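# Stamp two forms with matching stamps, stand stamps on mats

## Task

On each of the two forms, make one complete print inside its colored area using the stamp whose cap has that same color (a self-inking stamp only prints when pressed firmly all the way down). Then set both stamps upright, each with its entire foot resting on a mat. A form is ruined by any ink beyond its colored area, by any ink from the wrong stamp, or by a print smeared or doubled more than a small slip or twist. A ruined form does not cancel the other form. At the end every clipboard lies flat and face up, and every mat lies flat. Each sits on one of the four tabletops next to the arms, wholly inside its edges and resting on nothing else. Everything else stays standing.

## Robot and tools

ROBOTS. Three i2rt Big YAM arms (arm1, arm2, arm3), each with a six-joint arm and a five-finger right hand. The bases in the scene frame (m) are: arm1 at (0.692, -0.959, 0.791) with quat wxyz (0.360, -0.001, -0.007, -0.933); arm2 at (-0.074, -0.043, 0.853) with (0.962, -0.008, 0.000, 0.274); arm3 at (-0.629, 0.996, 0.862) with (0.970, 0.001, 0.000, 0.244). Each foot faces its own +x. Reach is about 1.07 m from the joint1 axis. The scene frame has its origin on the floor and +z up.

JOINTS, all absolute, in radians: joint1_rad -2.879..2.879 turns the arm about its foot, positive counter-clockwise from above. joint2_rad 0..3.141 is the shoulder; 0 points the upper arm backward, and larger values lift it and then bring it forward. joint3_rad 0..3.019 is the elbow; 0 is folded and larger values open it. joint4_rad -1.692..1.57 pitches the hand, positive tilting the fingers up. joint5_rad -1.57..1.57 swings the hand sideways, positive toward the arm's right. joint6_rad -2.094..2.094 rolls the hand, positive clockwise seen from behind. Near joint6 -1.3 the wrist camera is on top and its image is upright.

HAND. The hand point sits 0.045 m in front of the palm. In its frame, +z runs along straight fingers, +y points out of the palm, and +x runs across the palm away from the thumb. Straight fingers extend 0.06-0.07 m past the point. Finger values hand_little, hand_ring, hand_middle, hand_index and hand_thumb_bend run from +1 (straight/open) to -1 (curled/closed). hand_thumb_turn runs from +1 (thumb beside the palm) to -1 (thumb opposite the fingers). With the thumb turned in, the hand can wrap objects about 0.035-0.065 m thick, or a handle down to about 0.025 m. hand_force_limit (-1..1) is a setting that maps linearly to a stop force of about 0 N up to 10 N (15 N for the thumb). hand_speed (-0.96..1) is also a setting; the start values are 0 and -0.8. For a soft grip use hand_speed -0.94 or lower. A motor only starts when its target changes by at least 0.002. To squeeze harder, raise the force limit and send a target more closed than the current reading. A wrist bracket on the little-finger side can strike objects.

MOVE. The arguments are one object per arm: arm1, arm2, arm3, plus cameras. An arm's object can hold:
- joints: absolute targets by joint name (units above).
- target: an absolute hand pose [x, y, z, qw, qx, qy, qz] in the scene frame, in metres, in the same form as the result's hand line. The hand follows a straight path to it from its current hand_target.
- speed: top speed in m/s, 0.002-4.3, default 0.25. Turning is capped at twice this number in rad/s.
- min_time_s: 0.1-8 s, the shortest duration of that arm's joint motions.
When target is used, joints may only hold the six hand keys plus hand_force_limit and hand_speed. All parts of an action start at the same time. Hand paths are cut off after 10 s, and no action runs over 15 s. Paths ignore obstacles and other arms. A nearly straight arm can overshoot the speed, drift off the path, or swing up to about 30 degrees past its goal. cameras takes a list of names from arm1_cam_wrist, arm2_cam_wrist, arm3_cam_wrist, room_a, room_b, or all. An empty move returns the full state plus every image.

RESULTS. The move line names the commanded arms. "as last shown" marks an arm that was not commanded. hand prints the hand point pose, and hand_target the pose the drive now aims at. joint_positions covers the arm joints, the hand motors and both settings. Joint velocities are in rad/s, and "within noise" means the arm is still. Joint torques are in N m; numbers 3 and 4 wrap at ±28. hand_stopped_by gives one word per motor (little, ring, middle, index, thumb_bend, thumb_turn): moving, target, force, stalled or fault. The *_load_n values are fingertip forces in N, positive when pushed open. A grip that slips shows up as loads dropping toward 0. A hand counts as done within 1 cm and 2 degrees. off_target means resting short of the goal, possibly still pushing. time_out is a stop, with on_its_own giving the held targets. not_followed, "joint command not followed" or "pose unreachable" mean a safety check blocked the motion. After a refused call or a stop, the remaining move, wait and finished_scene calls in that reply are skipped.

OTHER TOOLS. wait {seconds 0-10, cameras} lets time pass without new commands. zoom_image {camera, region [x0,y0,x1,y1]} enlarges part of the latest image from that camera; the region is in pixels from the top-left, at most 504x504. Images are 672x504. show_instructions shows the reference pages. finished_scene {scene: 1} ends the scene for good, so the result must stay in place without the robots.

AVOID. Never let two robots press together, and never close a hand on another robot's fingers. Do not push objects off the work area or onto the floor. Do not drop things, even a few mm, or release a moving part. Avoid slamming, hard hits or overloading fingers. Watch for MOTOR HOT: an arm that holds loads or stays stretched out heats up, and at 100 °C it collapses. Objects may get nudged now and then.

Each tool is called by a JSON object that holds its "method" and its "body".

Reference images:

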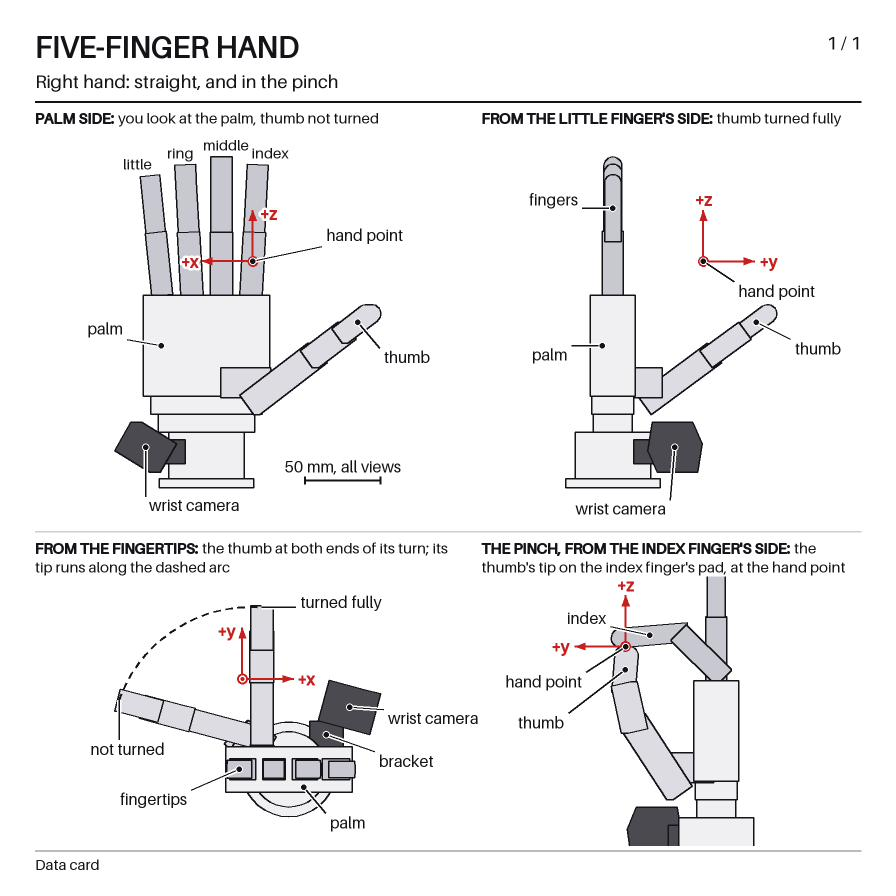

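## Session

{"method": "move", "body": {}}

Scene clock: 0.00 s.
Joint torques (N m): no reading
Motor temperatures (°C): arm1=[28 34 29 31 28 27] | arm2=[31 29 33 26 28 25] | arm3=[31 33 26 26 25 27]
Heat: arm1: hottest joint2_rad 34 °C; arm2: hottest joint3_rad 33 °C; arm3: hottest joint2_rad 33 °C.
Joint velocities: within noise
arm1.joint_positions: joint1_rad=-0.540 joint2_rad=+0.621 joint3_rad=+1.438 joint4_rad=-1.498 joint5_rad=-0.041 joint6_rad=-1.008 hand_little=+1.000 hand_ring=+1.000 hand_middle=+1.000 hand_index=+1.000 hand_thumb_turn=+1.000 hand_thumb_bend=+1.000 hand_force_limit=+0.000 hand_speed=-0.800
arm1.joint_status: not commanded
arm1.hand_stopped_by: target,target,target,target,target,target
arm1.little_load_n: 0.5
arm1.ring_load_n: 0.0
arm1.middle_load_n: 0.0
arm1.index_load_n: 0.0
arm1.thumb_bend_load_n: 0.0
arm1.thumb_turn_load_n: 0.0
arm1.hand: x=+0.5013 y=-0.9627 z=+1.2606 quat_wxyz=(+0.391, -0.159, -0.888, +0.183) (m; scene frame)
arm1.hand_target: x=+0.5013 y=-0.9625 z=+1.2706 quat_wxyz=(+0.401, -0.157, -0.883, +0.187) (m; scene frame)
arm1.hand_status: not commanded
arm2.joint_positions: joint1_rad=+0.868 joint2_rad=+0.628 joint3_rad=+1.414 joint4_rad=-1.158 joint5_rad=+0.039 joint6_rad=-1.162 hand_little=+1.000 hand_ring=+1.000 hand_middle=+1.000 hand_index=+1.000 hand_thumb_turn=+1.000 hand_thumb_bend=+1.000 hand_force_limit=+0.000 hand_speed=-0.800
arm2.joint_status: not commanded
arm2.hand_stopped_by: target,target,target,target,target,target
arm2.little_load_n: 0.0
arm2.ring_load_n: 0.0
arm2.middle_load_n: 0.0
arm2.index_load_n: 0.5
arm2.thumb_bend_load_n: 0.0
arm2.thumb_turn_load_n: 0.0
arm2.hand: x=+0.0120 y=+0.2088 z=+1.3829 quat_wxyz=(-0.431, +0.729, +0.395, +0.356) (m; scene frame)
arm2.hand_target: x=+0.0117 y=+0.2074 z=+1.3924 quat_wxyz=(-0.438, +0.724, +0.391, +0.361) (m; scene frame)
arm2.hand_status: not commanded
arm3.joint_positions: joint1_rad=+0.163 joint2_rad=+0.628 joint3_rad=+1.488 joint4_rad=-1.478 joint5_rad=-0.048 joint6_rad=-0.992 hand_little=+1.000 hand_ring=+1.000 hand_middle=+1.000 hand_index=+1.000 hand_thumb_turn=+1.000 hand_thumb_bend=+1.000 hand_force_limit=+0.000 hand_speed=-0.800
arm3.joint_status: not commanded
arm3.hand_stopped_by: target,target,target,target,target,target
arm3.little_load_n: 0.0
arm3.ring_load_n: 0.0
arm3.middle_load_n: 0.0
arm3.index_load_n: 0.0
arm3.thumb_bend_load_n: 0.0
arm3.thumb_turn_load_n: 0.0
arm3.hand: x=-0.4633 y=+1.0919 z=+1.3557 quat_wxyz=(-0.284, +0.887, +0.045, +0.362) (m; scene frame)
arm3.hand_target: x=-0.4633 y=+1.0919 z=+1.3667 quat_wxyz=(-0.291, +0.880, +0.045, +0.372) (m; scene frame)
arm3.hand_status: not commanded
pictures: arm1_cam_wrist, arm2_cam_wrist, arm3_cam_wrist, room_a, room_b

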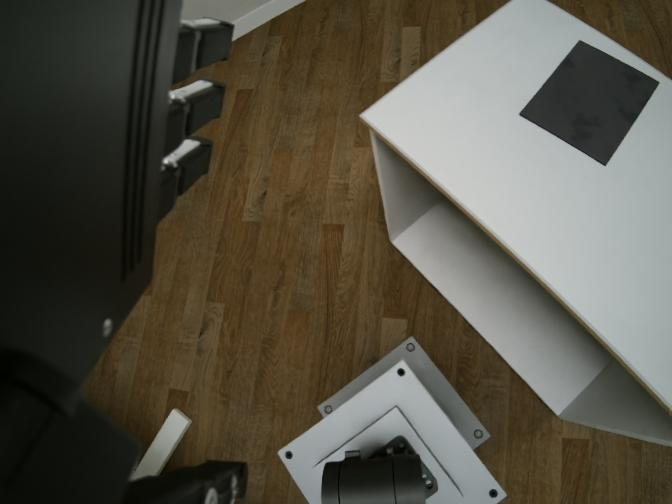

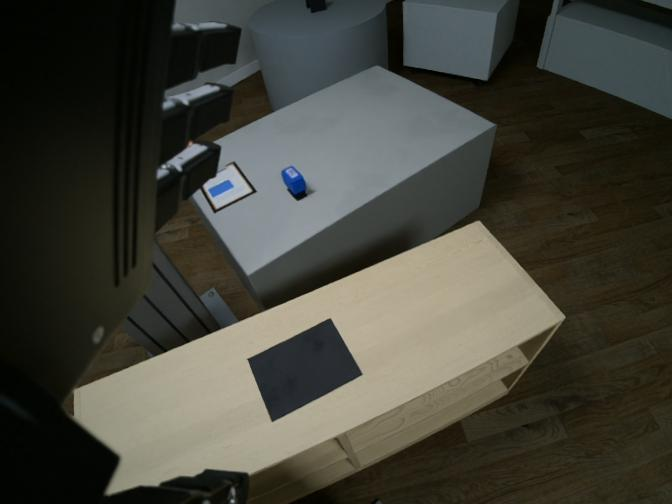

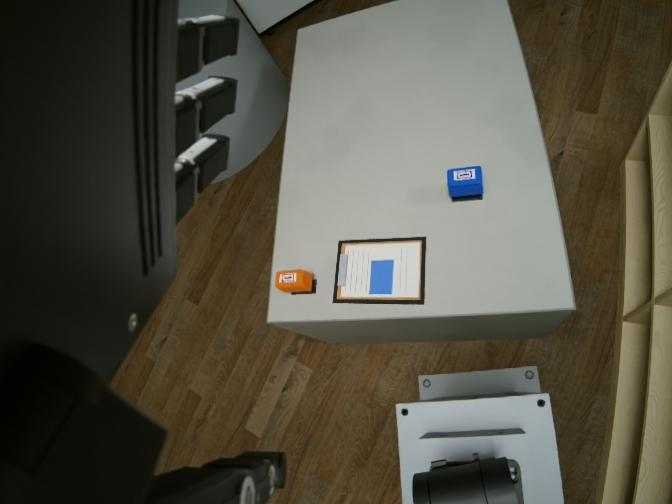

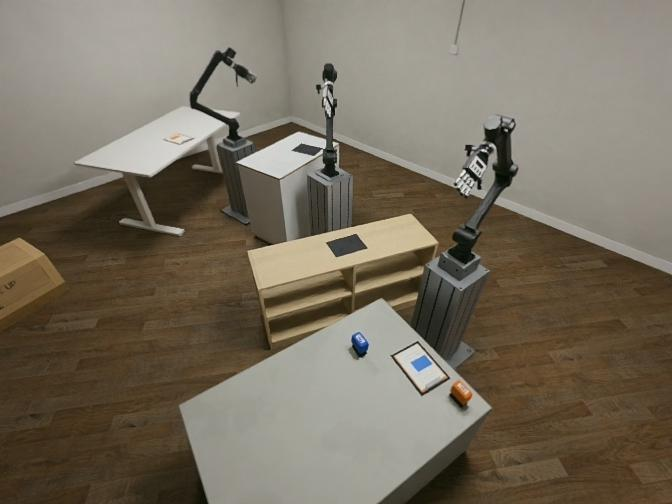

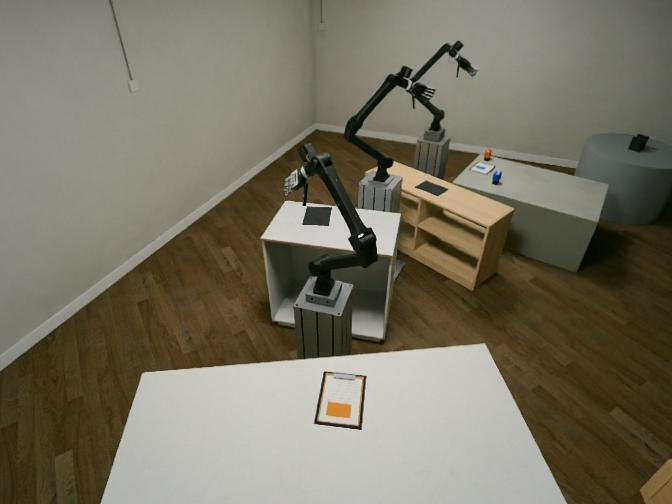

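{"method": "zoom_image", "body": {"camera": "room_a", "region": [320, 300, 500, 435]}}

{"method": "zoom_image", "body": {"camera": "room_b", "region": [250, 360, 430, 495]}}

{"method": "zoom_image", "body": {"camera": "arm3_cam_wrist", "region": [260, 140, 500, 320]}}

{"method": "zoom_image", "body": {"camera": "arm2_cam_wrist", "region": [180, 130, 360, 265]}}

Scaled by 2.800 from the camera's image (finer frame: 960x720).

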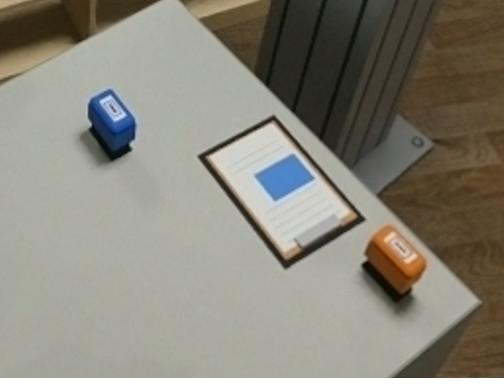

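Scaled by 2.800 from the camera's image (finer frame: 960x720).

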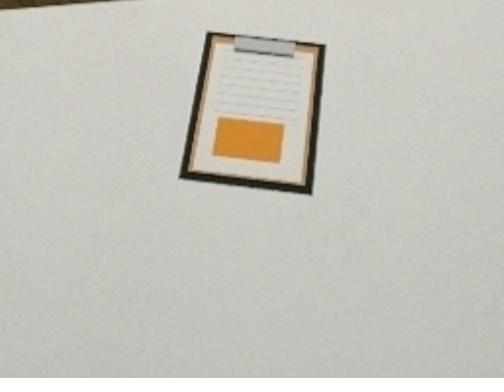

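Scaled by 2.100 from the camera's image (finer frame: 960x720).

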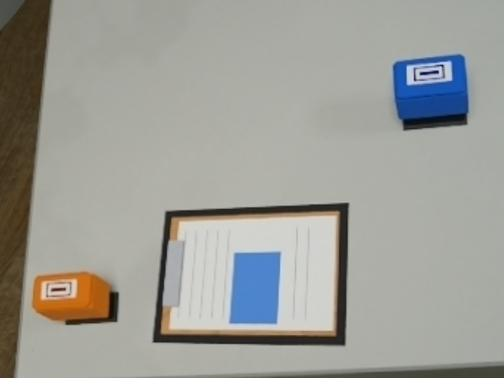

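Scaled by 2.800 from the camera's image (finer frame: 960x720).

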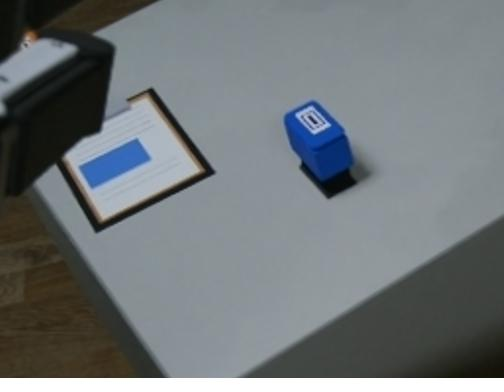

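{"method": "move", "body": {"arm3": {"target": [-0.08, 1.15, 0.80, -0.284, 0.887, 0.045, 0.362]}, "cameras": ["arm3_cam_wrist", "room_a"]}}

Scene clock: 35.47 s.
Joint torques (N m): arm1=[1.9 2.02 10.78 2.04 -0.07 -0.06] | arm2=[0.09 0.91 9.16 1.99 0.05 -0.07] | arm3=[-1.85 -10.81 9.62 2.51 -0.37 -0.15]
Motor temperatures (°C): arm1=[28 34 32 31 28 26] | arm2=[30 29 38 27 28 25] | arm3=[30 33 30 27 25 27]
Heat: arm1: hottest joint2_rad 34 °C; arm2: hottest joint3_rad 38 °C; arm3: hottest joint2_rad 33 °C.
move: arm3 off_target
Joint velocities: within noise
arm1, arm2: as last shown
arm1.little_load_n: 0.0
arm2.index_load_n: 0.0
arm3.joint_positions: joint1_rad=-0.263 joint2_rad=+1.847 joint3_rad=+0.772 joint4_rad=+0.337 joint5_rad=-0.396 joint6_rad=-1.249 hand_little=+1.000 hand_ring=+1.000 hand_middle=+1.000 hand_index=+1.000 hand_thumb_turn=+1.000 hand_thumb_bend=+1.000 hand_force_limit=+0.000 hand_speed=-0.800
arm3.joint_status: not commanded
arm3.hand_stopped_by: target,target,target,target,target,target
arm3.little_load_n: 0.0
arm3.ring_load_n: -0.5
arm3.middle_load_n: 0.0
arm3.index_load_n: 0.0
arm3.thumb_bend_load_n: 0.0
arm3.thumb_turn_load_n: 0.0
arm3.hand: x=-0.1097 y=+1.1501 z=+0.7844 quat_wxyz=(-0.282, +0.899, +0.038, +0.333)
arm3.hand_target: x=-0.0815 y=+1.1494 z=+0.8011 quat_wxyz=(-0.283, +0.887, +0.045, +0.362)
arm3.hand_status: off_target (0.034 m and 3.7 deg from the pose sent, 0.677 m and 0.1 deg at the start)
arm3_cam_wrist: T_world_to_cam=[[0.41787, -0.83455, -0.35903, 1.29207], [-0.90252, -0.33606, -0.26929, 0.49272], [0.10408, 0.43656, -0.89363, 0.32569]] pos_world=[-0.12912, 1.1017, 0.88762]

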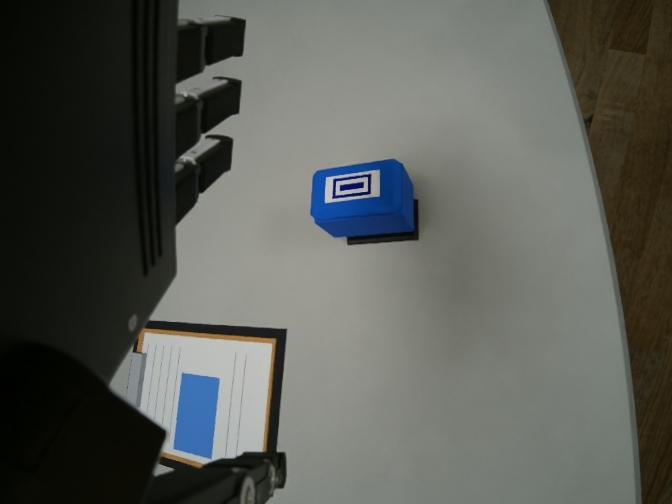

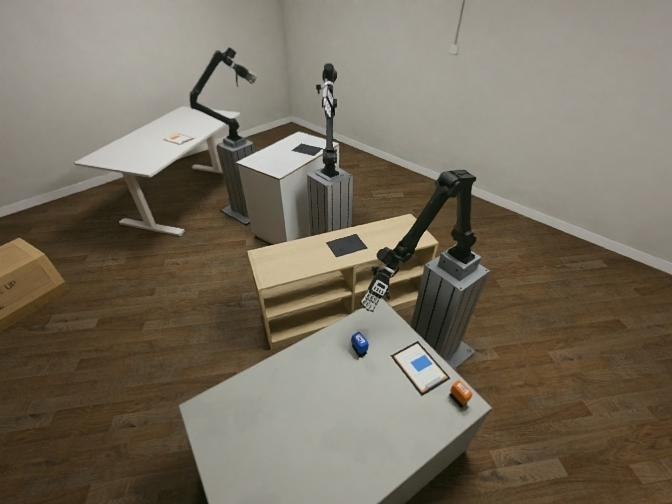

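{"method": "zoom_image", "body": {"camera": "arm3_cam_wrist", "region": [280, 130, 460, 265]}}

{"method": "zoom_image", "body": {"camera": "arm3_cam_wrist", "region": [120, 310, 300, 475]}}

Scaled by 2.800 from the camera's image (finer frame: 960x720).

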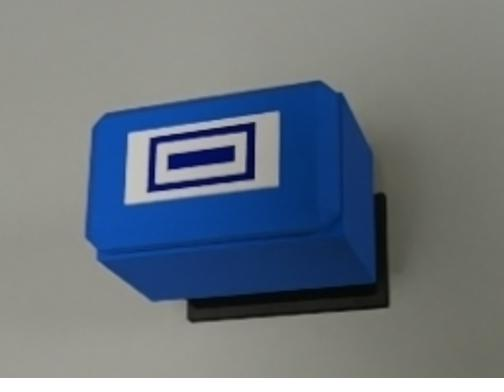

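Scaled by 2.800 from the camera's image (finer frame: 960x720).

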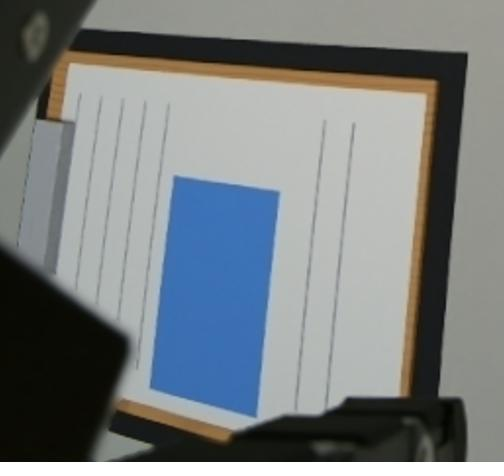

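{"method": "move", "body": {"arm3": {"target": [-0.04, 1.27, 0.74, 0.3209, -0.7748, 0.5032, -0.2084], "speed": 0.2, "joints": {"hand_thumb_turn": -1, "hand_speed": -0.5}}, "cameras": ["arm3_cam_wrist", "room_a"]}}

Scene clock: 77.90 s.
Joint torques (N m): arm1=[1.9 2.14 10.74 2 -0.06 -0.06] | arm2=[0.09 0.97 9.16 1.99 0.05 -0.07] | arm3=[0.32 -14.68 10.61 0.99 -0.03 0.1]
Motor temperatures (°C): arm1=[28 34 34 30 27 26] | arm2=[30 29 41 27 28 25] | arm3=[30 35 35 27 26 27]
Heat: arm1: hottest joint2_rad 34 °C; arm2: hottest joint3_rad 41 °C; arm3: hottest joint2_rad 35 °C.
move: arm3 off_target
Joint velocities: within noise
arm1, arm2: as last shown
arm2.index_load_n: 0.5
arm3.joint_positions: joint1_rad=-0.124 joint2_rad=+2.112 joint3_rad=+1.130 joint4_rad=+0.165 joint5_rad=-0.026 joint6_rad=-0.041 hand_little=+1.000 hand_ring=+1.000 hand_middle=+1.000 hand_index=+1.000 hand_thumb_turn=-1.000 hand_thumb_bend=+1.000 hand_force_limit=+0.000 hand_speed=-0.500
arm3.joint_status: all done
arm3.hand_stopped_by: target,target,target,target,target,target
arm3.little_load_n: 0.0
arm3.ring_load_n: 0.0
arm3.middle_load_n: 0.0
arm3.index_load_n: 0.0
arm3.thumb_bend_load_n: 0.0
arm3.thumb_turn_load_n: 0.0
arm3.hand: x=-0.0573 y=+1.2536 z=+0.7283 quat_wxyz=(-0.307, +0.780, -0.505, +0.204)
arm3.hand_target: x=-0.0410 y=+1.2697 z=+0.7407 quat_wxyz=(-0.321, +0.775, -0.503, +0.208)
arm3.hand_status: off_target (0.027 m and 1.8 deg from the pose sent, 0.146 m and 66.3 deg at the start)
arm3_cam_wrist: T_world_to_cam=[[-0.55612, -0.47267, -0.6836, 1.06328], [-0.78999, 0.55612, 0.25815, -0.93639], [0.25815, 0.6836, -0.68268, -0.22958]] pos_world=[-0.08916, 1.18026, 0.81186]

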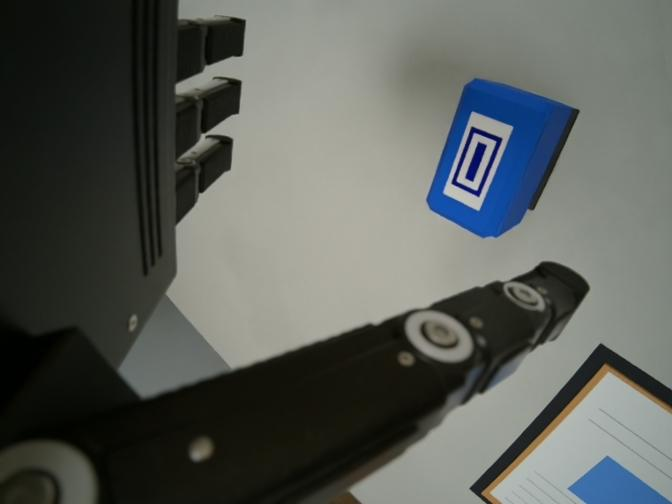

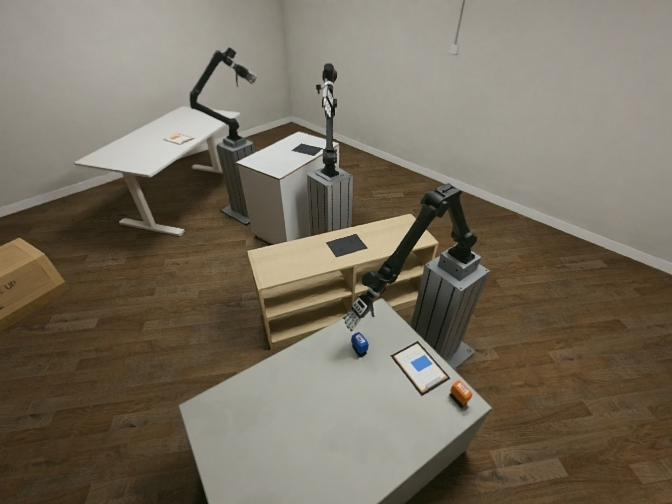

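{"method": "move", "body": {"arm3": {"target": [-0.0245, 1.2885, 0.625, 0.3209, -0.7748, 0.5032, -0.2084], "speed": 0.12}, "cameras": ["arm3_cam_wrist", "room_a"]}}

Scene clock: 81.17 s.
Joint torques (N m): arm1=[1.9 2.08 10.76 1.98 -0.06 -0.05] | arm2=[0.09 0.85 9.17 1.98 0.04 -0.07] | arm3=[0.32 -16.5 8.7 2.33 -0.02 0.1]
Motor temperatures (°C): arm1=[28 34 34 30 27 26] | arm2=[30 29 41 27 28 25] | arm3=[30 35 35 27 26 27]
Heat: arm1: hottest joint2_rad 34 °C; arm2: hottest joint3_rad 41 °C; arm3: hottest joint2_rad 35 °C.
move: arm3 off_target
Joint velocities: within noise
arm1, arm2: as last shown
arm1.index_load_n: -0.5
arm2.index_load_n: 0.0
arm3.joint_positions: joint1_rad=-0.105 joint2_rad=+2.403 joint3_rad=+1.270 joint4_rad=+0.286 joint5_rad=-0.013 joint6_rad=-0.027 hand_little=+1.000 hand_ring=+1.000 hand_middle=+1.000 hand_index=+1.000 hand_thumb_turn=-1.000 hand_thumb_bend=+1.000 hand_force_limit=+0.000 hand_speed=-0.500
arm3.joint_status: not commanded
arm3.hand_stopped_by: target,target,target,target,target,target
arm3.little_load_n: 0.0
arm3.ring_load_n: 0.0
arm3.middle_load_n: 0.0
arm3.index_load_n: 0.0
arm3.thumb_bend_load_n: 0.5
arm3.thumb_turn_load_n: 0.0
arm3.hand: x=-0.0474 y=+1.2690 z=+0.6108 quat_wxyz=(-0.296, +0.785, -0.509, +0.196)
arm3.hand_target: x=-0.0257 y=+1.2881 z=+0.6262 quat_wxyz=(-0.321, +0.775, -0.503, +0.208)
arm3.hand_status: off_target (0.033 m and 3.5 deg from the pose sent, 0.114 m and 1.8 deg at the start)
arm3_cam_wrist: T_world_to_cam=[[-0.57545, -0.48042, -0.66185, 0.9914], [-0.78225, 0.55946, 0.27403, -0.92027], [0.23863, 0.67542, -0.69776, -0.30427]] pos_world=[-0.07676, 1.19666, 0.69604]

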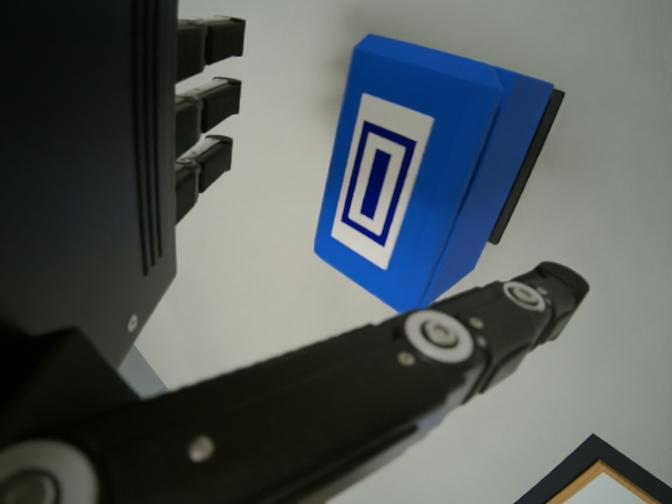

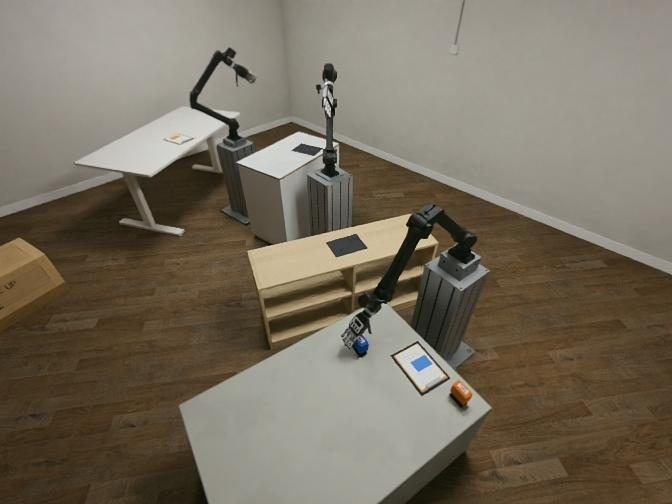

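{"method": "move", "body": {"arm3": {"target": [-0.0175, 1.2925, 0.587, 0.3444, -0.7646, 0.4965, -0.2237], "speed": 0.08}, "cameras": ["arm3_cam_wrist"]}}

Scene clock: 86.23 s.
Joint torques (N m): arm1=[1.9 2.02 10.77 2 -0.07 -0.06] | arm2=[0.09 0.91 9.18 1.99 0.04 -0.07] | arm3=[0.38 -16.67 7.88 2.41 -0.02 0.1]
Motor temperatures (°C): arm1=[28 34 34 30 27 26] | arm2=[30 29 41 27 28 25] | arm3=[30 36 35 27 26 27]
Heat: arm1: hottest joint2_rad 34 °C; arm2: hottest joint3_rad 41 °C; arm3: hottest joint2_rad 36 °C.
move: arm3 off_target
Joint velocities: within noise
arm1, arm2: as last shown
arm1.index_load_n: 0.0
arm3.joint_positions: joint1_rad=-0.105 joint2_rad=+2.509 joint3_rad=+1.305 joint4_rad=+0.420 joint5_rad=-0.013 joint6_rad=-0.026 hand_little=+1.000 hand_ring=+1.000 hand_middle=+1.000 hand_index=+1.000 hand_thumb_turn=-1.000 hand_thumb_bend=+1.000 hand_force_limit=+0.000 hand_speed=-0.500
arm3.joint_status: not commanded
arm3.hand_stopped_by: target,target,target,target,target,target
arm3.little_load_n: 0.0
arm3.ring_load_n: 0.0
arm3.middle_load_n: 0.0
arm3.index_load_n: 0.0
arm3.thumb_bend_load_n: 0.0
arm3.thumb_turn_load_n: 0.0
arm3.hand: x=-0.0385 y=+1.2731 z=+0.5735 quat_wxyz=(-0.320, +0.775, -0.503, +0.212)
arm3.hand_target: x=-0.0188 y=+1.2921 z=+0.5881 quat_wxyz=(-0.345, +0.765, -0.497, +0.223)
arm3.hand_status: off_target (0.032 m and 3.4 deg from the pose sent, 0.045 m and 7.0 deg at the start)
arm3_cam_wrist: T_world_to_cam=[[-0.53607, -0.4628, -0.70601, 0.97811], [-0.79677, 0.55369, 0.24203, -0.88027], [0.2789, 0.69227, -0.66556, -0.37354]] pos_world=[-0.07286, 1.19866, 0.65499]

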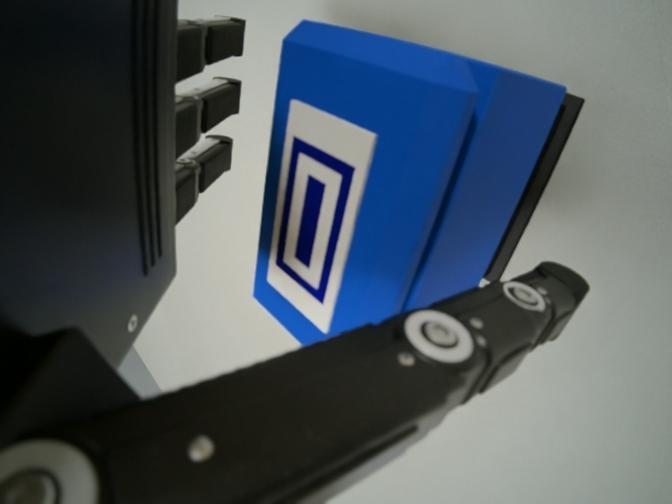

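{"method": "zoom_image", "body": {"camera": "arm3_cam_wrist", "region": [380, 40, 600, 320]}}

Scaled by 1.800 from the camera's image (finer frame: 960x720).

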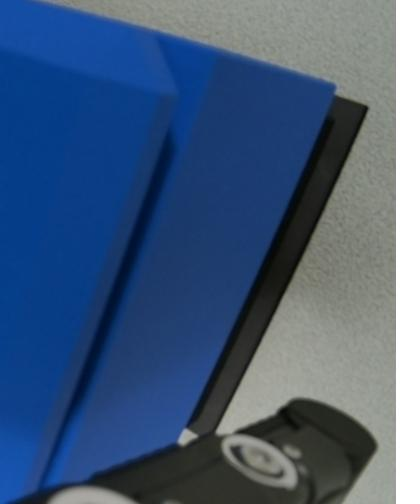

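{"method": "move", "body": {"arm3": {"target": [-0.0198, 1.2915, 0.599, 0.3444, -0.7646, 0.4965, -0.2237], "speed": 0.08, "joints": {"hand_index": 0.4, "hand_middle": 0.4, "hand_thumb_bend": 0.7, "hand_speed": -0.8}}, "cameras": ["arm3_cam_wrist"]}}

Scene clock: 92.90 s.
Joint torques (N m): arm1=[1.96 2.14 10.74 2.02 -0.06 -0.05] | arm2=[0.03 0.91 9.16 1.99 0.04 -0.08] | arm3=[0.5 -18.61 6.22 2.09 -0.01 0.09]
Motor temperatures (°C): arm1=[28 34 35 30 27 26] | arm2=[30 29 41 27 28 25] | arm3=[30 36 34 27 26 27]
Heat: arm1: hottest joint3_rad 35 °C; arm2: hottest joint3_rad 41 °C; arm3: hottest joint2_rad 36 °C.
move: arm3 off_target
Joint velocities: within noise
arm1, arm2: as last shown
arm1.little_load_n: -0.5
arm1.thumb_turn_load_n: 0.5
arm3.joint_positions: joint1_rad=-0.105 joint2_rad=+2.504 joint3_rad=+1.305 joint4_rad=+0.420 joint5_rad=-0.013 joint6_rad=-0.026 hand_little=+1.000 hand_ring=+1.000 hand_middle=+0.400 hand_index=+0.400 hand_thumb_turn=-1.000 hand_thumb_bend=+0.700 hand_force_limit=+0.000 hand_speed=-0.800
arm3.joint_status: all done
arm3.hand_stopped_by: target,target,target,target,target,target
arm3.little_load_n: 0.0
arm3.ring_load_n: -0.5
arm3.middle_load_n: 0.0
arm3.index_load_n: -0.5
arm3.thumb_bend_load_n: 0.0
arm3.thumb_turn_load_n: 0.0
arm3.hand: x=-0.0366 y=+1.2738 z=+0.5766 quat_wxyz=(-0.322, +0.774, -0.502, +0.214)
arm3.hand_target: x=-0.0206 y=+1.2913 z=+0.5992 quat_wxyz=(-0.345, +0.765, -0.497, +0.223)
arm3.hand_status: off_target (0.033 m and 3.1 deg from the pose sent, 0.037 m and 3.4 deg at the start)
arm3_cam_wrist: T_world_to_cam=[[-0.53278, -0.46147, -0.70936, 0.98209], [-0.79789, 0.55324, 0.23937, -0.87789], [0.28198, 0.69352, -0.66296, -0.37544]] pos_world=[-0.07136, 1.19926, 0.65789]

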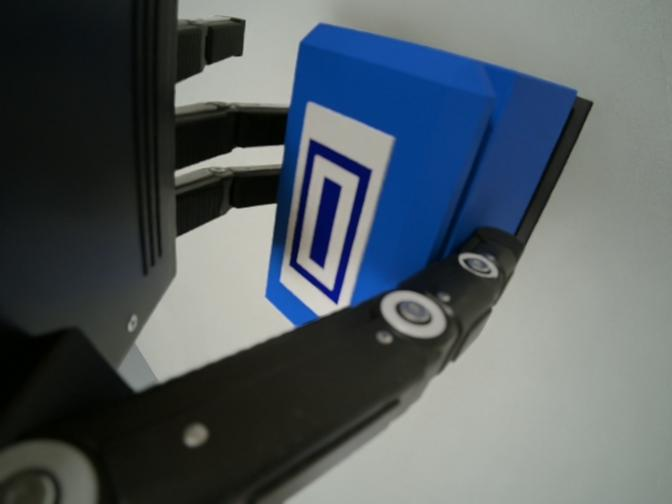

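{"method": "move", "body": {"arm3": {"target": [-0.0205, 1.2895, 0.612, 0.3444, -0.7646, 0.4965, -0.2237], "speed": 0.08}, "cameras": ["arm3_cam_wrist"]}}

Scene clock: 96.10 s.
Joint torques (N m): arm1=[1.9 2.14 10.71 2.02 -0.07 -0.06] | arm2=[0.15 0.91 9.18 1.99 0.04 -0.07] | arm3=[0.32 -18.55 5.07 1.52 -0.08 0.09]
Motor temperatures (°C): arm1=[28 34 35 30 27 26] | arm2=[30 29 41 27 28 25] | arm3=[30 36 34 27 26 27]
Heat: arm1: hottest joint3_rad 35 °C; arm2: hottest joint3_rad 41 °C; arm3: hottest joint2_rad 36 °C.
move: arm3 off_target
Joint velocities: within noise
arm1, arm2: as last shown
arm1.little_load_n: 0.0
arm1.thumb_turn_load_n: -0.5
arm3.joint_positions: joint1_rad=-0.105 joint2_rad=+2.471 joint3_rad=+1.305 joint4_rad=+0.420 joint5_rad=-0.013 joint6_rad=-0.026 hand_little=+1.000 hand_ring=+1.000 hand_middle=+0.400 hand_index=+0.400 hand_thumb_turn=-1.000 hand_thumb_bend=+0.700 hand_force_limit=+0.000 hand_speed=-0.800
arm3.joint_status: not commanded
arm3.hand_stopped_by: target,target,target,target,target,target
arm3.little_load_n: 0.0
arm3.ring_load_n: 0.0
arm3.middle_load_n: 0.0
arm3.index_load_n: 0.0
arm3.thumb_bend_load_n: 0.5
arm3.thumb_turn_load_n: 0.0
arm3.hand: x=-0.0243 y=+1.2788 z=+0.5975 quat_wxyz=(-0.334, +0.768, -0.498, +0.222)
arm3.hand_target: x=-0.0206 y=+1.2895 z=+0.6119 quat_wxyz=(-0.345, +0.765, -0.496, +0.224)
arm3.hand_status: off_target (0.018 m and 1.3 deg from the pose sent, 0.042 m and 3.1 deg at the start)
arm3_cam_wrist: T_world_to_cam=[[-0.51097, -0.45249, -0.73086, 1.00777], [-0.80486, 0.55039, 0.22195, -0.86201], [0.30183, 0.70166, -0.64543, -0.38896]] pos_world=[-0.06146, 1.20336, 0.67682]

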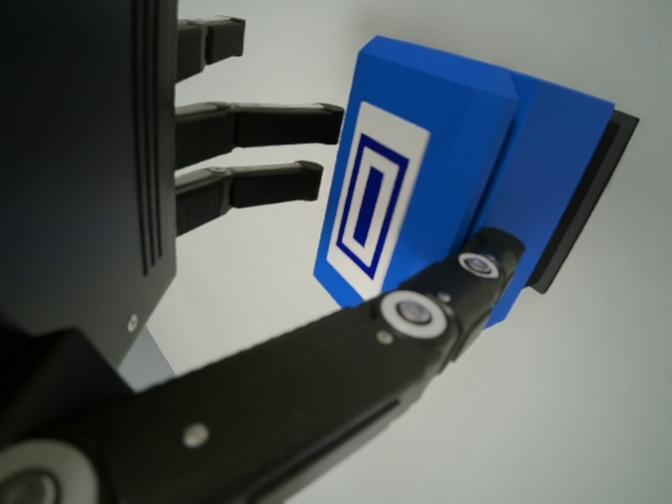

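{"method": "move", "body": {"arm3": {"target": [-0.0205, 1.2895, 0.66, 0.3444, -0.7646, 0.4965, -0.2237], "speed": 0.12}}}

{"method": "move", "body": {"arm3": {"target": [-0.022, 1.291, 0.6015, 0.3444, -0.7646, 0.4965, -0.2237], "speed": 0.08}, "cameras": ["arm3_cam_wrist"]}}

Scene clock: 98.90 s.
Joint torques (N m): arm1=[1.9 2.08 10.77 2 -0.07 -0.05] | arm2=[0.03 0.91 9.17 1.99 0.04 -0.07] | arm3=[0.15 -17.55 5.49 1.11 -0.06 0.08]
Motor temperatures (°C): arm1=[28 34 35 30 27 26] | arm2=[30 29 42 27 28 25] | arm3=[30 36 33 27 25 27]
Heat: arm1: hottest joint3_rad 35 °C; arm2: hottest joint3_rad 42 °C; arm3: hottest joint2_rad 36 °C.
move: arm3 off_target
Joint velocities: within noise
arm1, arm2: as last shown
arm1.thumb_turn_load_n: 0.0
arm2.index_load_n: -0.5
arm3.joint_positions: joint1_rad=-0.105 joint2_rad=+2.351 joint3_rad=+1.264 joint4_rad=+0.362 joint5_rad=-0.013 joint6_rad=-0.026 hand_little=+1.000 hand_ring=+1.000 hand_middle=+0.400 hand_index=+0.400 hand_thumb_turn=-1.000 hand_thumb_bend=+0.700 hand_force_limit=+0.000 hand_speed=-0.800
arm3.joint_status: not commanded
arm3.hand_stopped_by: target,target,target,target,target,target
arm3.little_load_n: 0.0
arm3.ring_load_n: 0.0
arm3.middle_load_n: 0.0
arm3.index_load_n: 0.0
arm3.thumb_bend_load_n: 0.0
arm3.thumb_turn_load_n: 0.0
arm3.hand: x=-0.0170 y=+1.2817 z=+0.6534 quat_wxyz=(-0.342, +0.765, -0.496, +0.228)
arm3.hand_target: x=-0.0204 y=+1.2895 z=+0.6600 quat_wxyz=(-0.345, +0.765, -0.496, +0.224)
arm3.hand_status: off_target (0.011 m and 0.5 deg from the pose sent, 0.064 m and 1.3 deg at the start)
pictures: none

Scene clock: 100.47 s.
Joint torques (N m): arm1=[1.9 2.2 10.74 1.99 -0.07 -0.06] | arm2=[0.09 0.91 9.16 1.98 0.04 -0.07] | arm3=[0.5 -16.56 7.98 2.47 -0.02 0.11]
Motor temperatures (°C): arm1=[28 34 35 30 27 26] | arm2=[30 29 42 27 28 25] | arm3=[30 37 33 27 25 27]
Heat: arm1: hottest joint3_rad 35 °C; arm2: hottest joint3_rad 42 °C; arm3: hottest joint2_rad 37 °C.
move: arm3 off_target
Joint velocities: within noise
arm1.joint_positions: joint1_rad=-0.540 joint2_rad=+0.621 joint3_rad=+1.438 joint4_rad=-1.498 joint5_rad=-0.041 joint6_rad=-1.008 hand_little=+1.000 hand_ring=+1.000 hand_middle=+1.000 hand_index=+1.000 hand_thumb_turn=+1.000 hand_thumb_bend=+1.000 hand_force_limit=+0.000 hand_speed=-0.800
arm1.joint_status: not commanded
arm1.hand_stopped_by: target,target,target,target,target,target
arm1.little_load_n: 0.0
arm1.ring_load_n: 0.0
arm1.middle_load_n: 0.0
arm1.index_load_n: 0.0
arm1.thumb_bend_load_n: 0.0
arm1.thumb_turn_load_n: 0.0
arm1.hand: x=+0.5013 y=-0.9627 z=+1.2606 quat_wxyz=(+0.391, -0.159, -0.888, +0.183)
arm1.hand_target: x=+0.5013 y=-0.9625 z=+1.2706 quat_wxyz=(+0.401, -0.157, -0.883, +0.187)
arm1.hand_status: not commanded
arm2.joint_positions: joint1_rad=+0.868 joint2_rad=+0.628 joint3_rad=+1.414 joint4_rad=-1.158 joint5_rad=+0.039 joint6_rad=-1.162 hand_little=+1.000 hand_ring=+1.000 hand_middle=+1.000 hand_index=+1.000 hand_thumb_turn=+1.000 hand_thumb_bend=+1.000 hand_force_limit=+0.000 hand_speed=-0.800
arm2.joint_status: not commanded
arm2.hand_stopped_by: target,target,target,target,target,target
arm2.little_load_n: 0.0
arm2.ring_load_n: 0.0
arm2.middle_load_n: 0.0
arm2.index_load_n: 0.0
arm2.thumb_bend_load_n: 0.0
arm2.thumb_turn_load_n: 0.0
arm2.hand: x=+0.0120 y=+0.2088 z=+1.3829 quat_wxyz=(-0.431, +0.729, +0.395, +0.356)
arm2.hand_target: x=+0.0117 y=+0.2074 z=+1.3924 quat_wxyz=(-0.438, +0.724, +0.391, +0.361)
arm2.hand_status: not commanded
arm3.joint_positions: joint1_rad=-0.104 joint2_rad=+2.469 joint3_rad=+1.271 joint4_rad=+0.414 joint5_rad=-0.012 joint6_rad=-0.025 hand_little=+1.000 hand_ring=+1.000 hand_middle=+0.400 hand_index=+0.400 hand_thumb_turn=-1.000 hand_thumb_bend=+0.700 hand_force_limit=+0.000 hand_speed=-0.800
arm3.joint_status: not commanded
arm3.hand_stopped_by: target,target,target,target,target,target
arm3.little_load_n: 0.0
arm3.ring_load_n: 0.0
arm3.middle_load_n: 0.0
arm3.index_load_n: 0.0
arm3.thumb_bend_load_n: 0.0
arm3.thumb_turn_load_n: 0.5
arm3.hand: x=-0.0430 y=+1.2716 z=+0.5881 quat_wxyz=(-0.320, +0.775, -0.503, +0.212)
arm3.hand_target: x=-0.0233 y=+1.2905 z=+0.6026 quat_wxyz=(-0.344, +0.765, -0.497, +0.223)
arm3.hand_status: off_target (0.032 m and 3.4 deg from the pose sent, 0.053 m and 0.5 deg at the start)
arm3_cam_wrist: T_world_to_cam=[[-0.53605, -0.46298, -0.70591, 0.98553], [-0.79675, 0.55382, 0.2418, -0.88658], [0.27899, 0.69205, -0.66575, -0.36107]] pos_world=[-0.07736, 1.19716, 0.66969]

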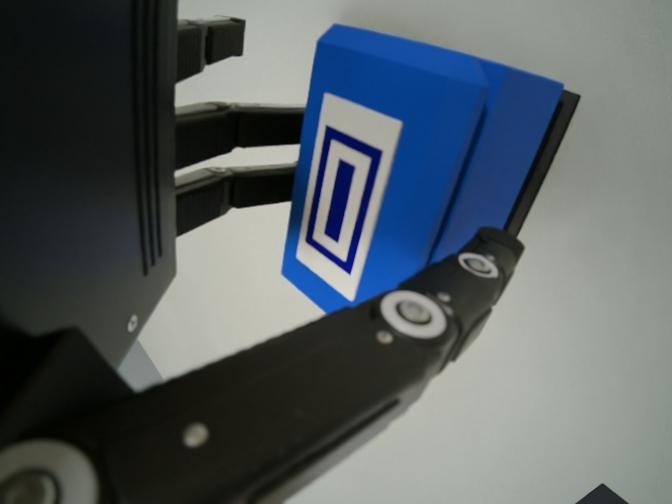

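{"method": "move", "body": {"arm3": {"joints": {"hand_index": 0.28, "hand_middle": 0.28, "hand_thumb_bend": 0.52, "hand_speed": -0.92, "hand_force_limit": -0.6}}, "cameras": ["arm3_cam_wrist"]}}

Scene clock: 103.70 s.
Joint torques (N m): arm1=[1.79 2.02 10.78 2 -0.07 -0.06] | arm2=[0.09 0.97 9.16 1.98 0.04 -0.08] | arm3=[0.5 -16.44 7.98 2.47 -0.02 0.1]
Motor temperatures (°C): arm1=[28 34 35 30 27 26] | arm2=[30 29 42 27 28 25] | arm3=[30 37 33 27 25 27]
Heat: arm1: hottest joint3_rad 35 °C; arm2: hottest joint3_rad 42 °C; arm3: hottest joint2_rad 37 °C.
move: arm3 done
Joint velocities: within noise
arm1, arm2: as last shown
arm2.little_load_n: -0.5
arm3.joint_positions: joint1_rad=-0.104 joint2_rad=+2.469 joint3_rad=+1.271 joint4_rad=+0.414 joint5_rad=-0.012 joint6_rad=-0.025 hand_little=+1.000 hand_ring=+1.000 hand_middle=+0.280 hand_index=+0.280 hand_thumb_turn=-1.000 hand_thumb_bend=+0.520 hand_force_limit=-0.600 hand_speed=-0.920
arm3.joint_status: all done
arm3.hand_stopped_by: target,target,target,target,target,target
arm3.little_load_n: 0.0
arm3.ring_load_n: 0.0
arm3.middle_load_n: 0.0
arm3.index_load_n: 0.0
arm3.thumb_bend_load_n: 0.5
arm3.thumb_turn_load_n: 0.0
arm3.hand: x=-0.0430 y=+1.2716 z=+0.5881 quat_wxyz=(-0.320, +0.775, -0.503, +0.212)
arm3.hand_target: x=-0.0233 y=+1.2905 z=+0.6026 quat_wxyz=(-0.344, +0.765, -0.497, +0.223)
arm3.hand_status: not commanded
arm3_cam_wrist: T_world_to_cam=[[-0.53605, -0.46298, -0.70591, 0.98553], [-0.79675, 0.55382, 0.2418, -0.88658], [0.27899, 0.69205, -0.66575, -0.36107]] pos_world=[-0.07736, 1.19716, 0.66969]

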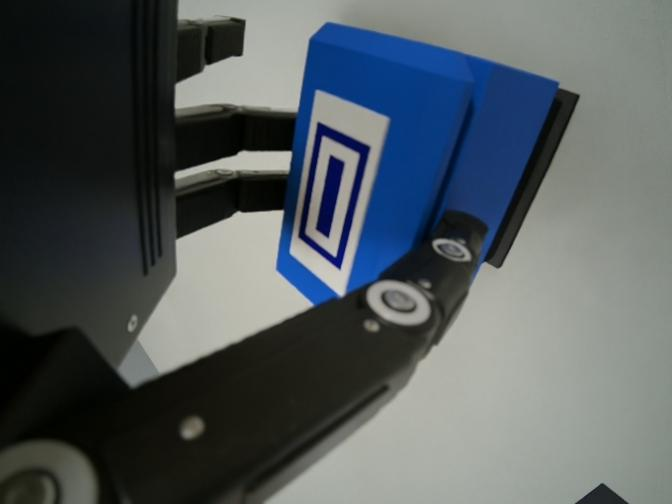

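{"method": "move", "body": {"arm3": {"joints": {"hand_index": 0.05, "hand_middle": 0.05, "hand_speed": -0.94}}, "cameras": ["arm3_cam_wrist"]}}

Scene clock: 105.90 s.
Joint torques (N m): arm1=[1.96 2.14 10.74 2 -0.07 -0.06] | arm2=[0.09 0.91 9.17 1.99 0.04 -0.07] | arm3=[0.44 -16.44 7.98 2.47 -0.03 0.11]
Motor temperatures (°C): arm1=[28 34 35 30 27 26] | arm2=[30 29 42 27 28 25] | arm3=[30 37 33 27 25 27]
Heat: arm1: hottest joint3_rad 35 °C; arm2: hottest joint3_rad 42 °C; arm3: hottest joint2_rad 37 °C.
move: arm3 off_target
Joint velocities: within noise
arm1, arm2: as last shown
arm2.little_load_n: 0.0
arm3.joint_positions: joint1_rad=-0.104 joint2_rad=+2.469 joint3_rad=+1.271 joint4_rad=+0.414 joint5_rad=-0.012 joint6_rad=-0.025 hand_little=+1.000 hand_ring=+1.000 hand_middle=+0.247 hand_index=+0.230 hand_thumb_turn=-1.000 hand_thumb_bend=+0.521 hand_force_limit=-0.600 hand_speed=-0.940
arm3.joint_status: hand_middle off_target (ended at +0.247, target +0.050); hand_index off_target (ended at +0.230, target +0.050); the others done
arm3.hand_stopped_by: target,target,force,force,target,target
arm3.little_load_n: 0.0
arm3.ring_load_n: 0.0
arm3.middle_load_n: 1.5
arm3.index_load_n: 2.0
arm3.thumb_bend_load_n: 3.0
arm3.thumb_turn_load_n: 0.0
arm3.hand: x=-0.0431 y=+1.2717 z=+0.5880 quat_wxyz=(-0.320, +0.775, -0.502, +0.212)
arm3.hand_target: x=-0.0233 y=+1.2906 z=+0.6026 quat_wxyz=(-0.344, +0.765, -0.497, +0.223)
arm3.hand_status: not commanded
arm3_cam_wrist: T_world_to_cam=[[-0.53589, -0.46319, -0.70589, 0.98583], [-0.79686, 0.55376, 0.24158, -0.88656], [0.27899, 0.69195, -0.66585, -0.36099]] pos_world=[-0.07746, 1.19736, 0.66969]

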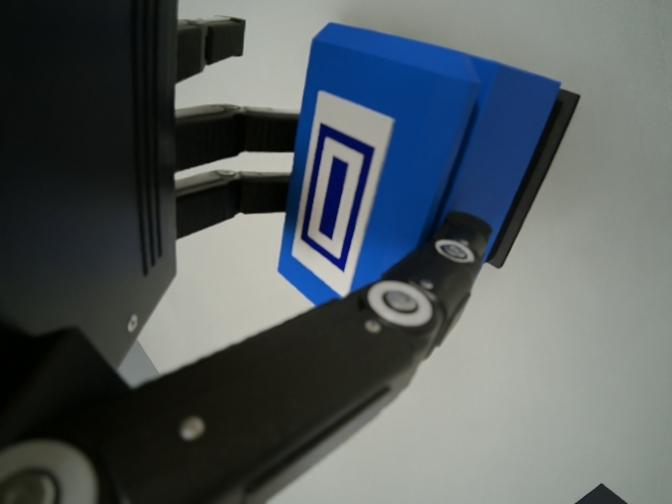

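{"method": "move", "body": {"arm3": {"joints": {"hand_index": -0.1, "hand_middle": -0.1, "hand_speed": -0.94, "hand_force_limit": 0.1}}, "cameras": ["arm3_cam_wrist"]}}

Scene clock: 107.60 s.
Joint torques (N m): arm1=[1.79 2.08 10.77 1.98 -0.06 -0.06] | arm2=[0.09 0.91 9.18 2 0.04 -0.07] | arm3=[0.26 -16.62 7.99 2.43 -0.03 0.1]
Motor temperatures (°C): arm1=[28 34 35 30 27 26] | arm2=[30 29 42 27 28 25] | arm3=[30 38 33 27 25 27]
Heat: arm1: hottest joint3_rad 35 °C; arm2: hottest joint3_rad 42 °C; arm3: hottest joint2_rad 38 °C.
move: arm3 off_target
Joint velocities: within noise
arm1, arm2: as last shown
arm3.joint_positions: joint1_rad=-0.104 joint2_rad=+2.469 joint3_rad=+1.271 joint4_rad=+0.414 joint5_rad=-0.012 joint6_rad=-0.025 hand_little=+1.000 hand_ring=+1.000 hand_middle=+0.204 hand_index=+0.176 hand_thumb_turn=-1.000 hand_thumb_bend=+0.522 hand_force_limit=+0.100 hand_speed=-0.940
arm3.joint_status: hand_middle off_target (ended at +0.204, target -0.100); hand_index off_target (ended at +0.176, target -0.100); the others done
arm3.hand_stopped_by: target,target,force,force,target,target
arm3.little_load_n: 0.0
arm3.ring_load_n: 0.0
arm3.middle_load_n: 5.0
arm3.index_load_n: 6.0
arm3.thumb_bend_load_n: 8.5
arm3.thumb_turn_load_n: 0.0
arm3.hand: x=-0.0432 y=+1.2717 z=+0.5878 quat_wxyz=(-0.320, +0.775, -0.502, +0.212)
arm3.hand_target: x=-0.0232 y=+1.2906 z=+0.6027 quat_wxyz=(-0.345, +0.765, -0.497, +0.223)
arm3.hand_status: not commanded
arm3_cam_wrist: T_world_to_cam=[[-0.53616, -0.46326, -0.70563, 0.98545], [-0.79675, 0.55383, 0.24179, -0.88679], [0.27879, 0.69185, -0.66605, -0.36093]] pos_world=[-0.07756, 1.19736, 0.66939]

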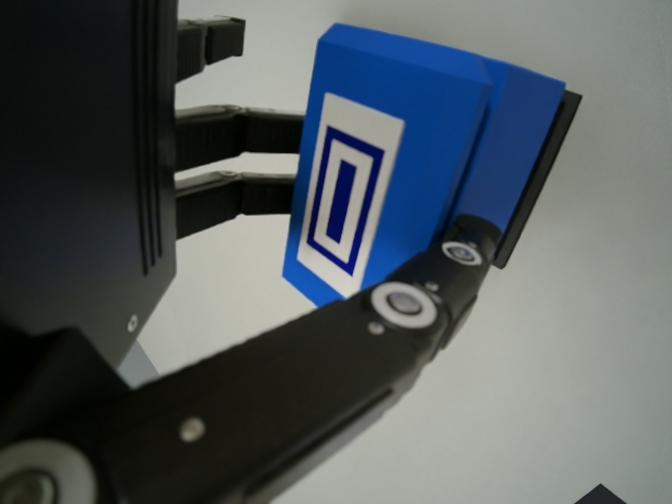

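{"method": "move", "body": {"arm3": {"target": [-0.04, 1.285, 0.70, 0.3444, -0.7646, 0.4965, -0.2237], "speed": 0.1}, "cameras": ["arm3_cam_wrist", "room_a"]}}

Scene clock: 110.10 s.
Joint torques (N m): arm1=[1.96 2.2 10.78 2 -0.06 -0.06] | arm2=[0.09 0.97 9.17 1.98 0.05 -0.07] | arm3=[0.38 -18.14 5.91 1.26 -0.03 0.11]
Motor temperatures (°C): arm1=[28 34 35 30 27 26] | arm2=[30 29 42 27 28 25] | arm3=[30 38 33 27 25 27]
Heat: arm1: hottest joint3_rad 35 °C; arm2: hottest joint3_rad 42 °C; arm3: hottest joint2_rad 38 °C.
move: arm3 off_target
Joint velocities: within noise
arm1, arm2: as last shown
arm3.joint_positions: joint1_rad=-0.101 joint2_rad=+2.249 joint3_rad=+1.169 joint4_rad=+0.330 joint5_rad=-0.009 joint6_rad=-0.025 hand_little=+1.000 hand_ring=+1.000 hand_middle=+0.204 hand_index=+0.176 hand_thumb_turn=-1.000 hand_thumb_bend=+0.522 hand_force_limit=+0.100 hand_speed=-0.940
arm3.joint_status: not commanded
arm3.hand_stopped_by: target,target,force,force,target,target
arm3.little_load_n: 0.0
arm3.ring_load_n: 0.0
arm3.middle_load_n: 5.0
arm3.index_load_n: 6.0
arm3.thumb_bend_load_n: 9.0
arm3.thumb_turn_load_n: 0.0
arm3.hand: x=-0.0431 y=+1.2729 z=+0.6813 quat_wxyz=(-0.332, +0.769, -0.498, +0.222)
arm3.hand_target: x=-0.0401 y=+1.2849 z=+0.6996 quat_wxyz=(-0.344, +0.765, -0.497, +0.224)
arm3.hand_status: off_target (0.023 m and 1.5 deg from the pose sent, 0.113 m and 3.4 deg at the start)
arm3_cam_wrist: T_world_to_cam=[[-0.51277, -0.45517, -0.72794, 1.05799], [-0.80451, 0.55076, 0.22232, -0.89307], [0.29972, 0.69963, -0.6486, -0.32036]] pos_world=[-0.07996, 1.19756, 0.76092]

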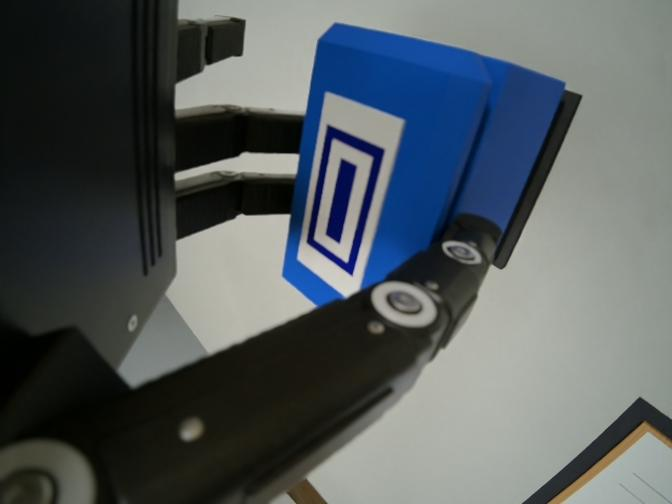

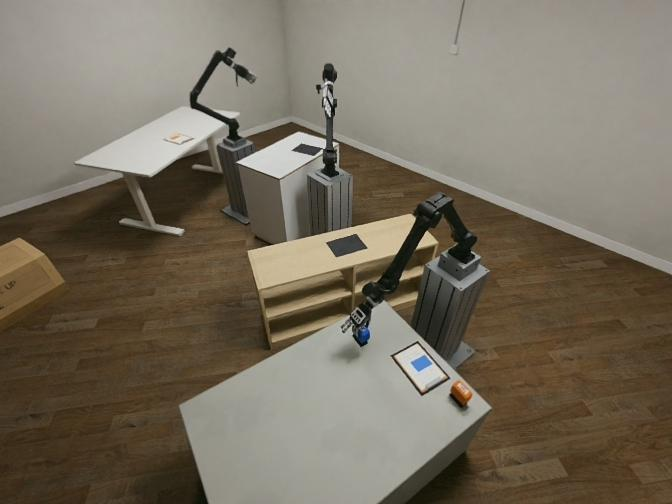

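{"method": "move", "body": {"arm3": {"target": [-0.265, 1.335, 0.83, 0.3444, -0.7646, 0.4965, -0.2237], "speed": 0.2}, "cameras": ["arm3_cam_wrist", "room_a"]}}

Scene clock: 114.63 s.
Joint torques (N m): arm1=[1.9 2.08 10.74 2 -0.06 -0.06] | arm2=[0.09 0.91 9.17 1.99 0.04 -0.07] | arm3=[0.03 -11.58 6.6 1.22 0.15 0.15]
Motor temperatures (°C): arm1=[28 34 35 30 27 26] | arm2=[30 29 42 27 28 25] | arm3=[30 38 33 27 25 27]
Heat: arm1: hottest joint3_rad 35 °C; arm2: hottest joint3_rad 42 °C; arm3: hottest joint2_rad 38 °C.
move: arm3 off_target
Joint velocities: within noise
arm1, arm2: as last shown
arm1.little_load_n: -0.5
arm3.joint_positions: joint1_rad=+0.260 joint2_rad=+1.658 joint3_rad=+0.678 joint4_rad=+0.208 joint5_rad=+0.254 joint6_rad=+0.216 hand_little=+1.000 hand_ring=+1.000 hand_middle=+0.204 hand_index=+0.176 hand_thumb_turn=-1.000 hand_thumb_bend=+0.522 hand_force_limit=+0.100 hand_speed=-0.940
arm3.joint_status: not commanded
arm3.hand_stopped_by: target,target,force,force,target,target
arm3.little_load_n: -0.5
arm3.ring_load_n: 0.0
arm3.middle_load_n: 5.0
arm3.index_load_n: 6.0
arm3.thumb_bend_load_n: 9.0
arm3.thumb_turn_load_n: 0.0
arm3.hand: x=-0.2632 y=+1.3294 z=+0.8199 quat_wxyz=(-0.335, +0.770, -0.494, +0.225)
arm3.hand_target: x=-0.2650 y=+1.3348 z=+0.8296 quat_wxyz=(-0.344, +0.765, -0.496, +0.224)
arm3.hand_status: off_target (0.012 m and 1.3 deg from the pose sent, 0.274 m and 1.5 deg at the start)
arm3_cam_wrist: T_world_to_cam=[[-0.50283, -0.45925, -0.73229, 1.08334], [-0.80983, 0.54651, 0.21333, -1.12051], [0.30223, 0.7003, -0.64672, -0.20586]] pos_world=[-0.30047, 1.25406, 0.89922]

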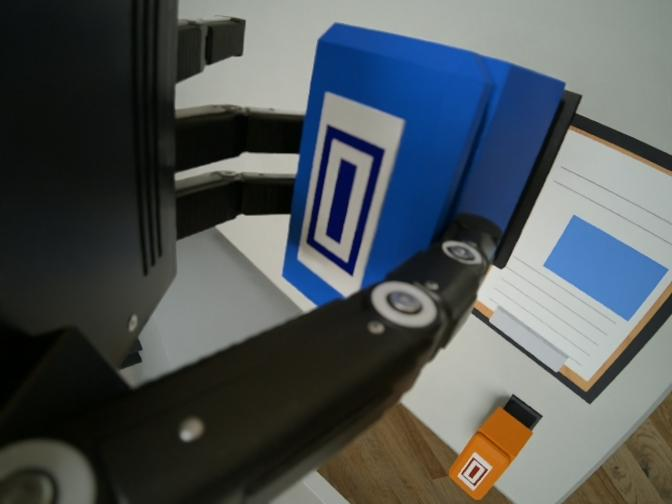

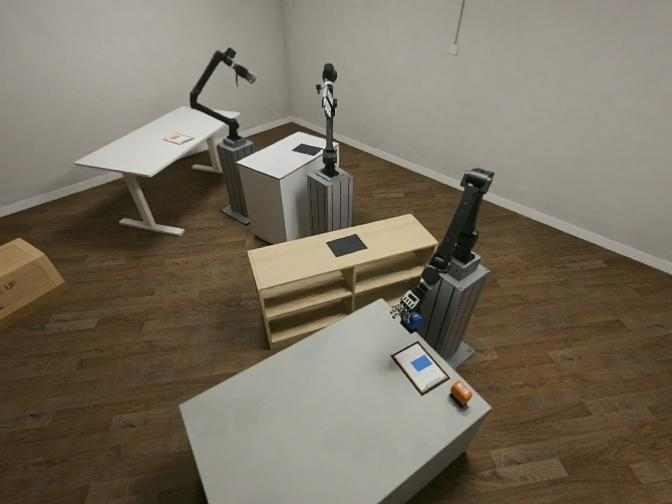

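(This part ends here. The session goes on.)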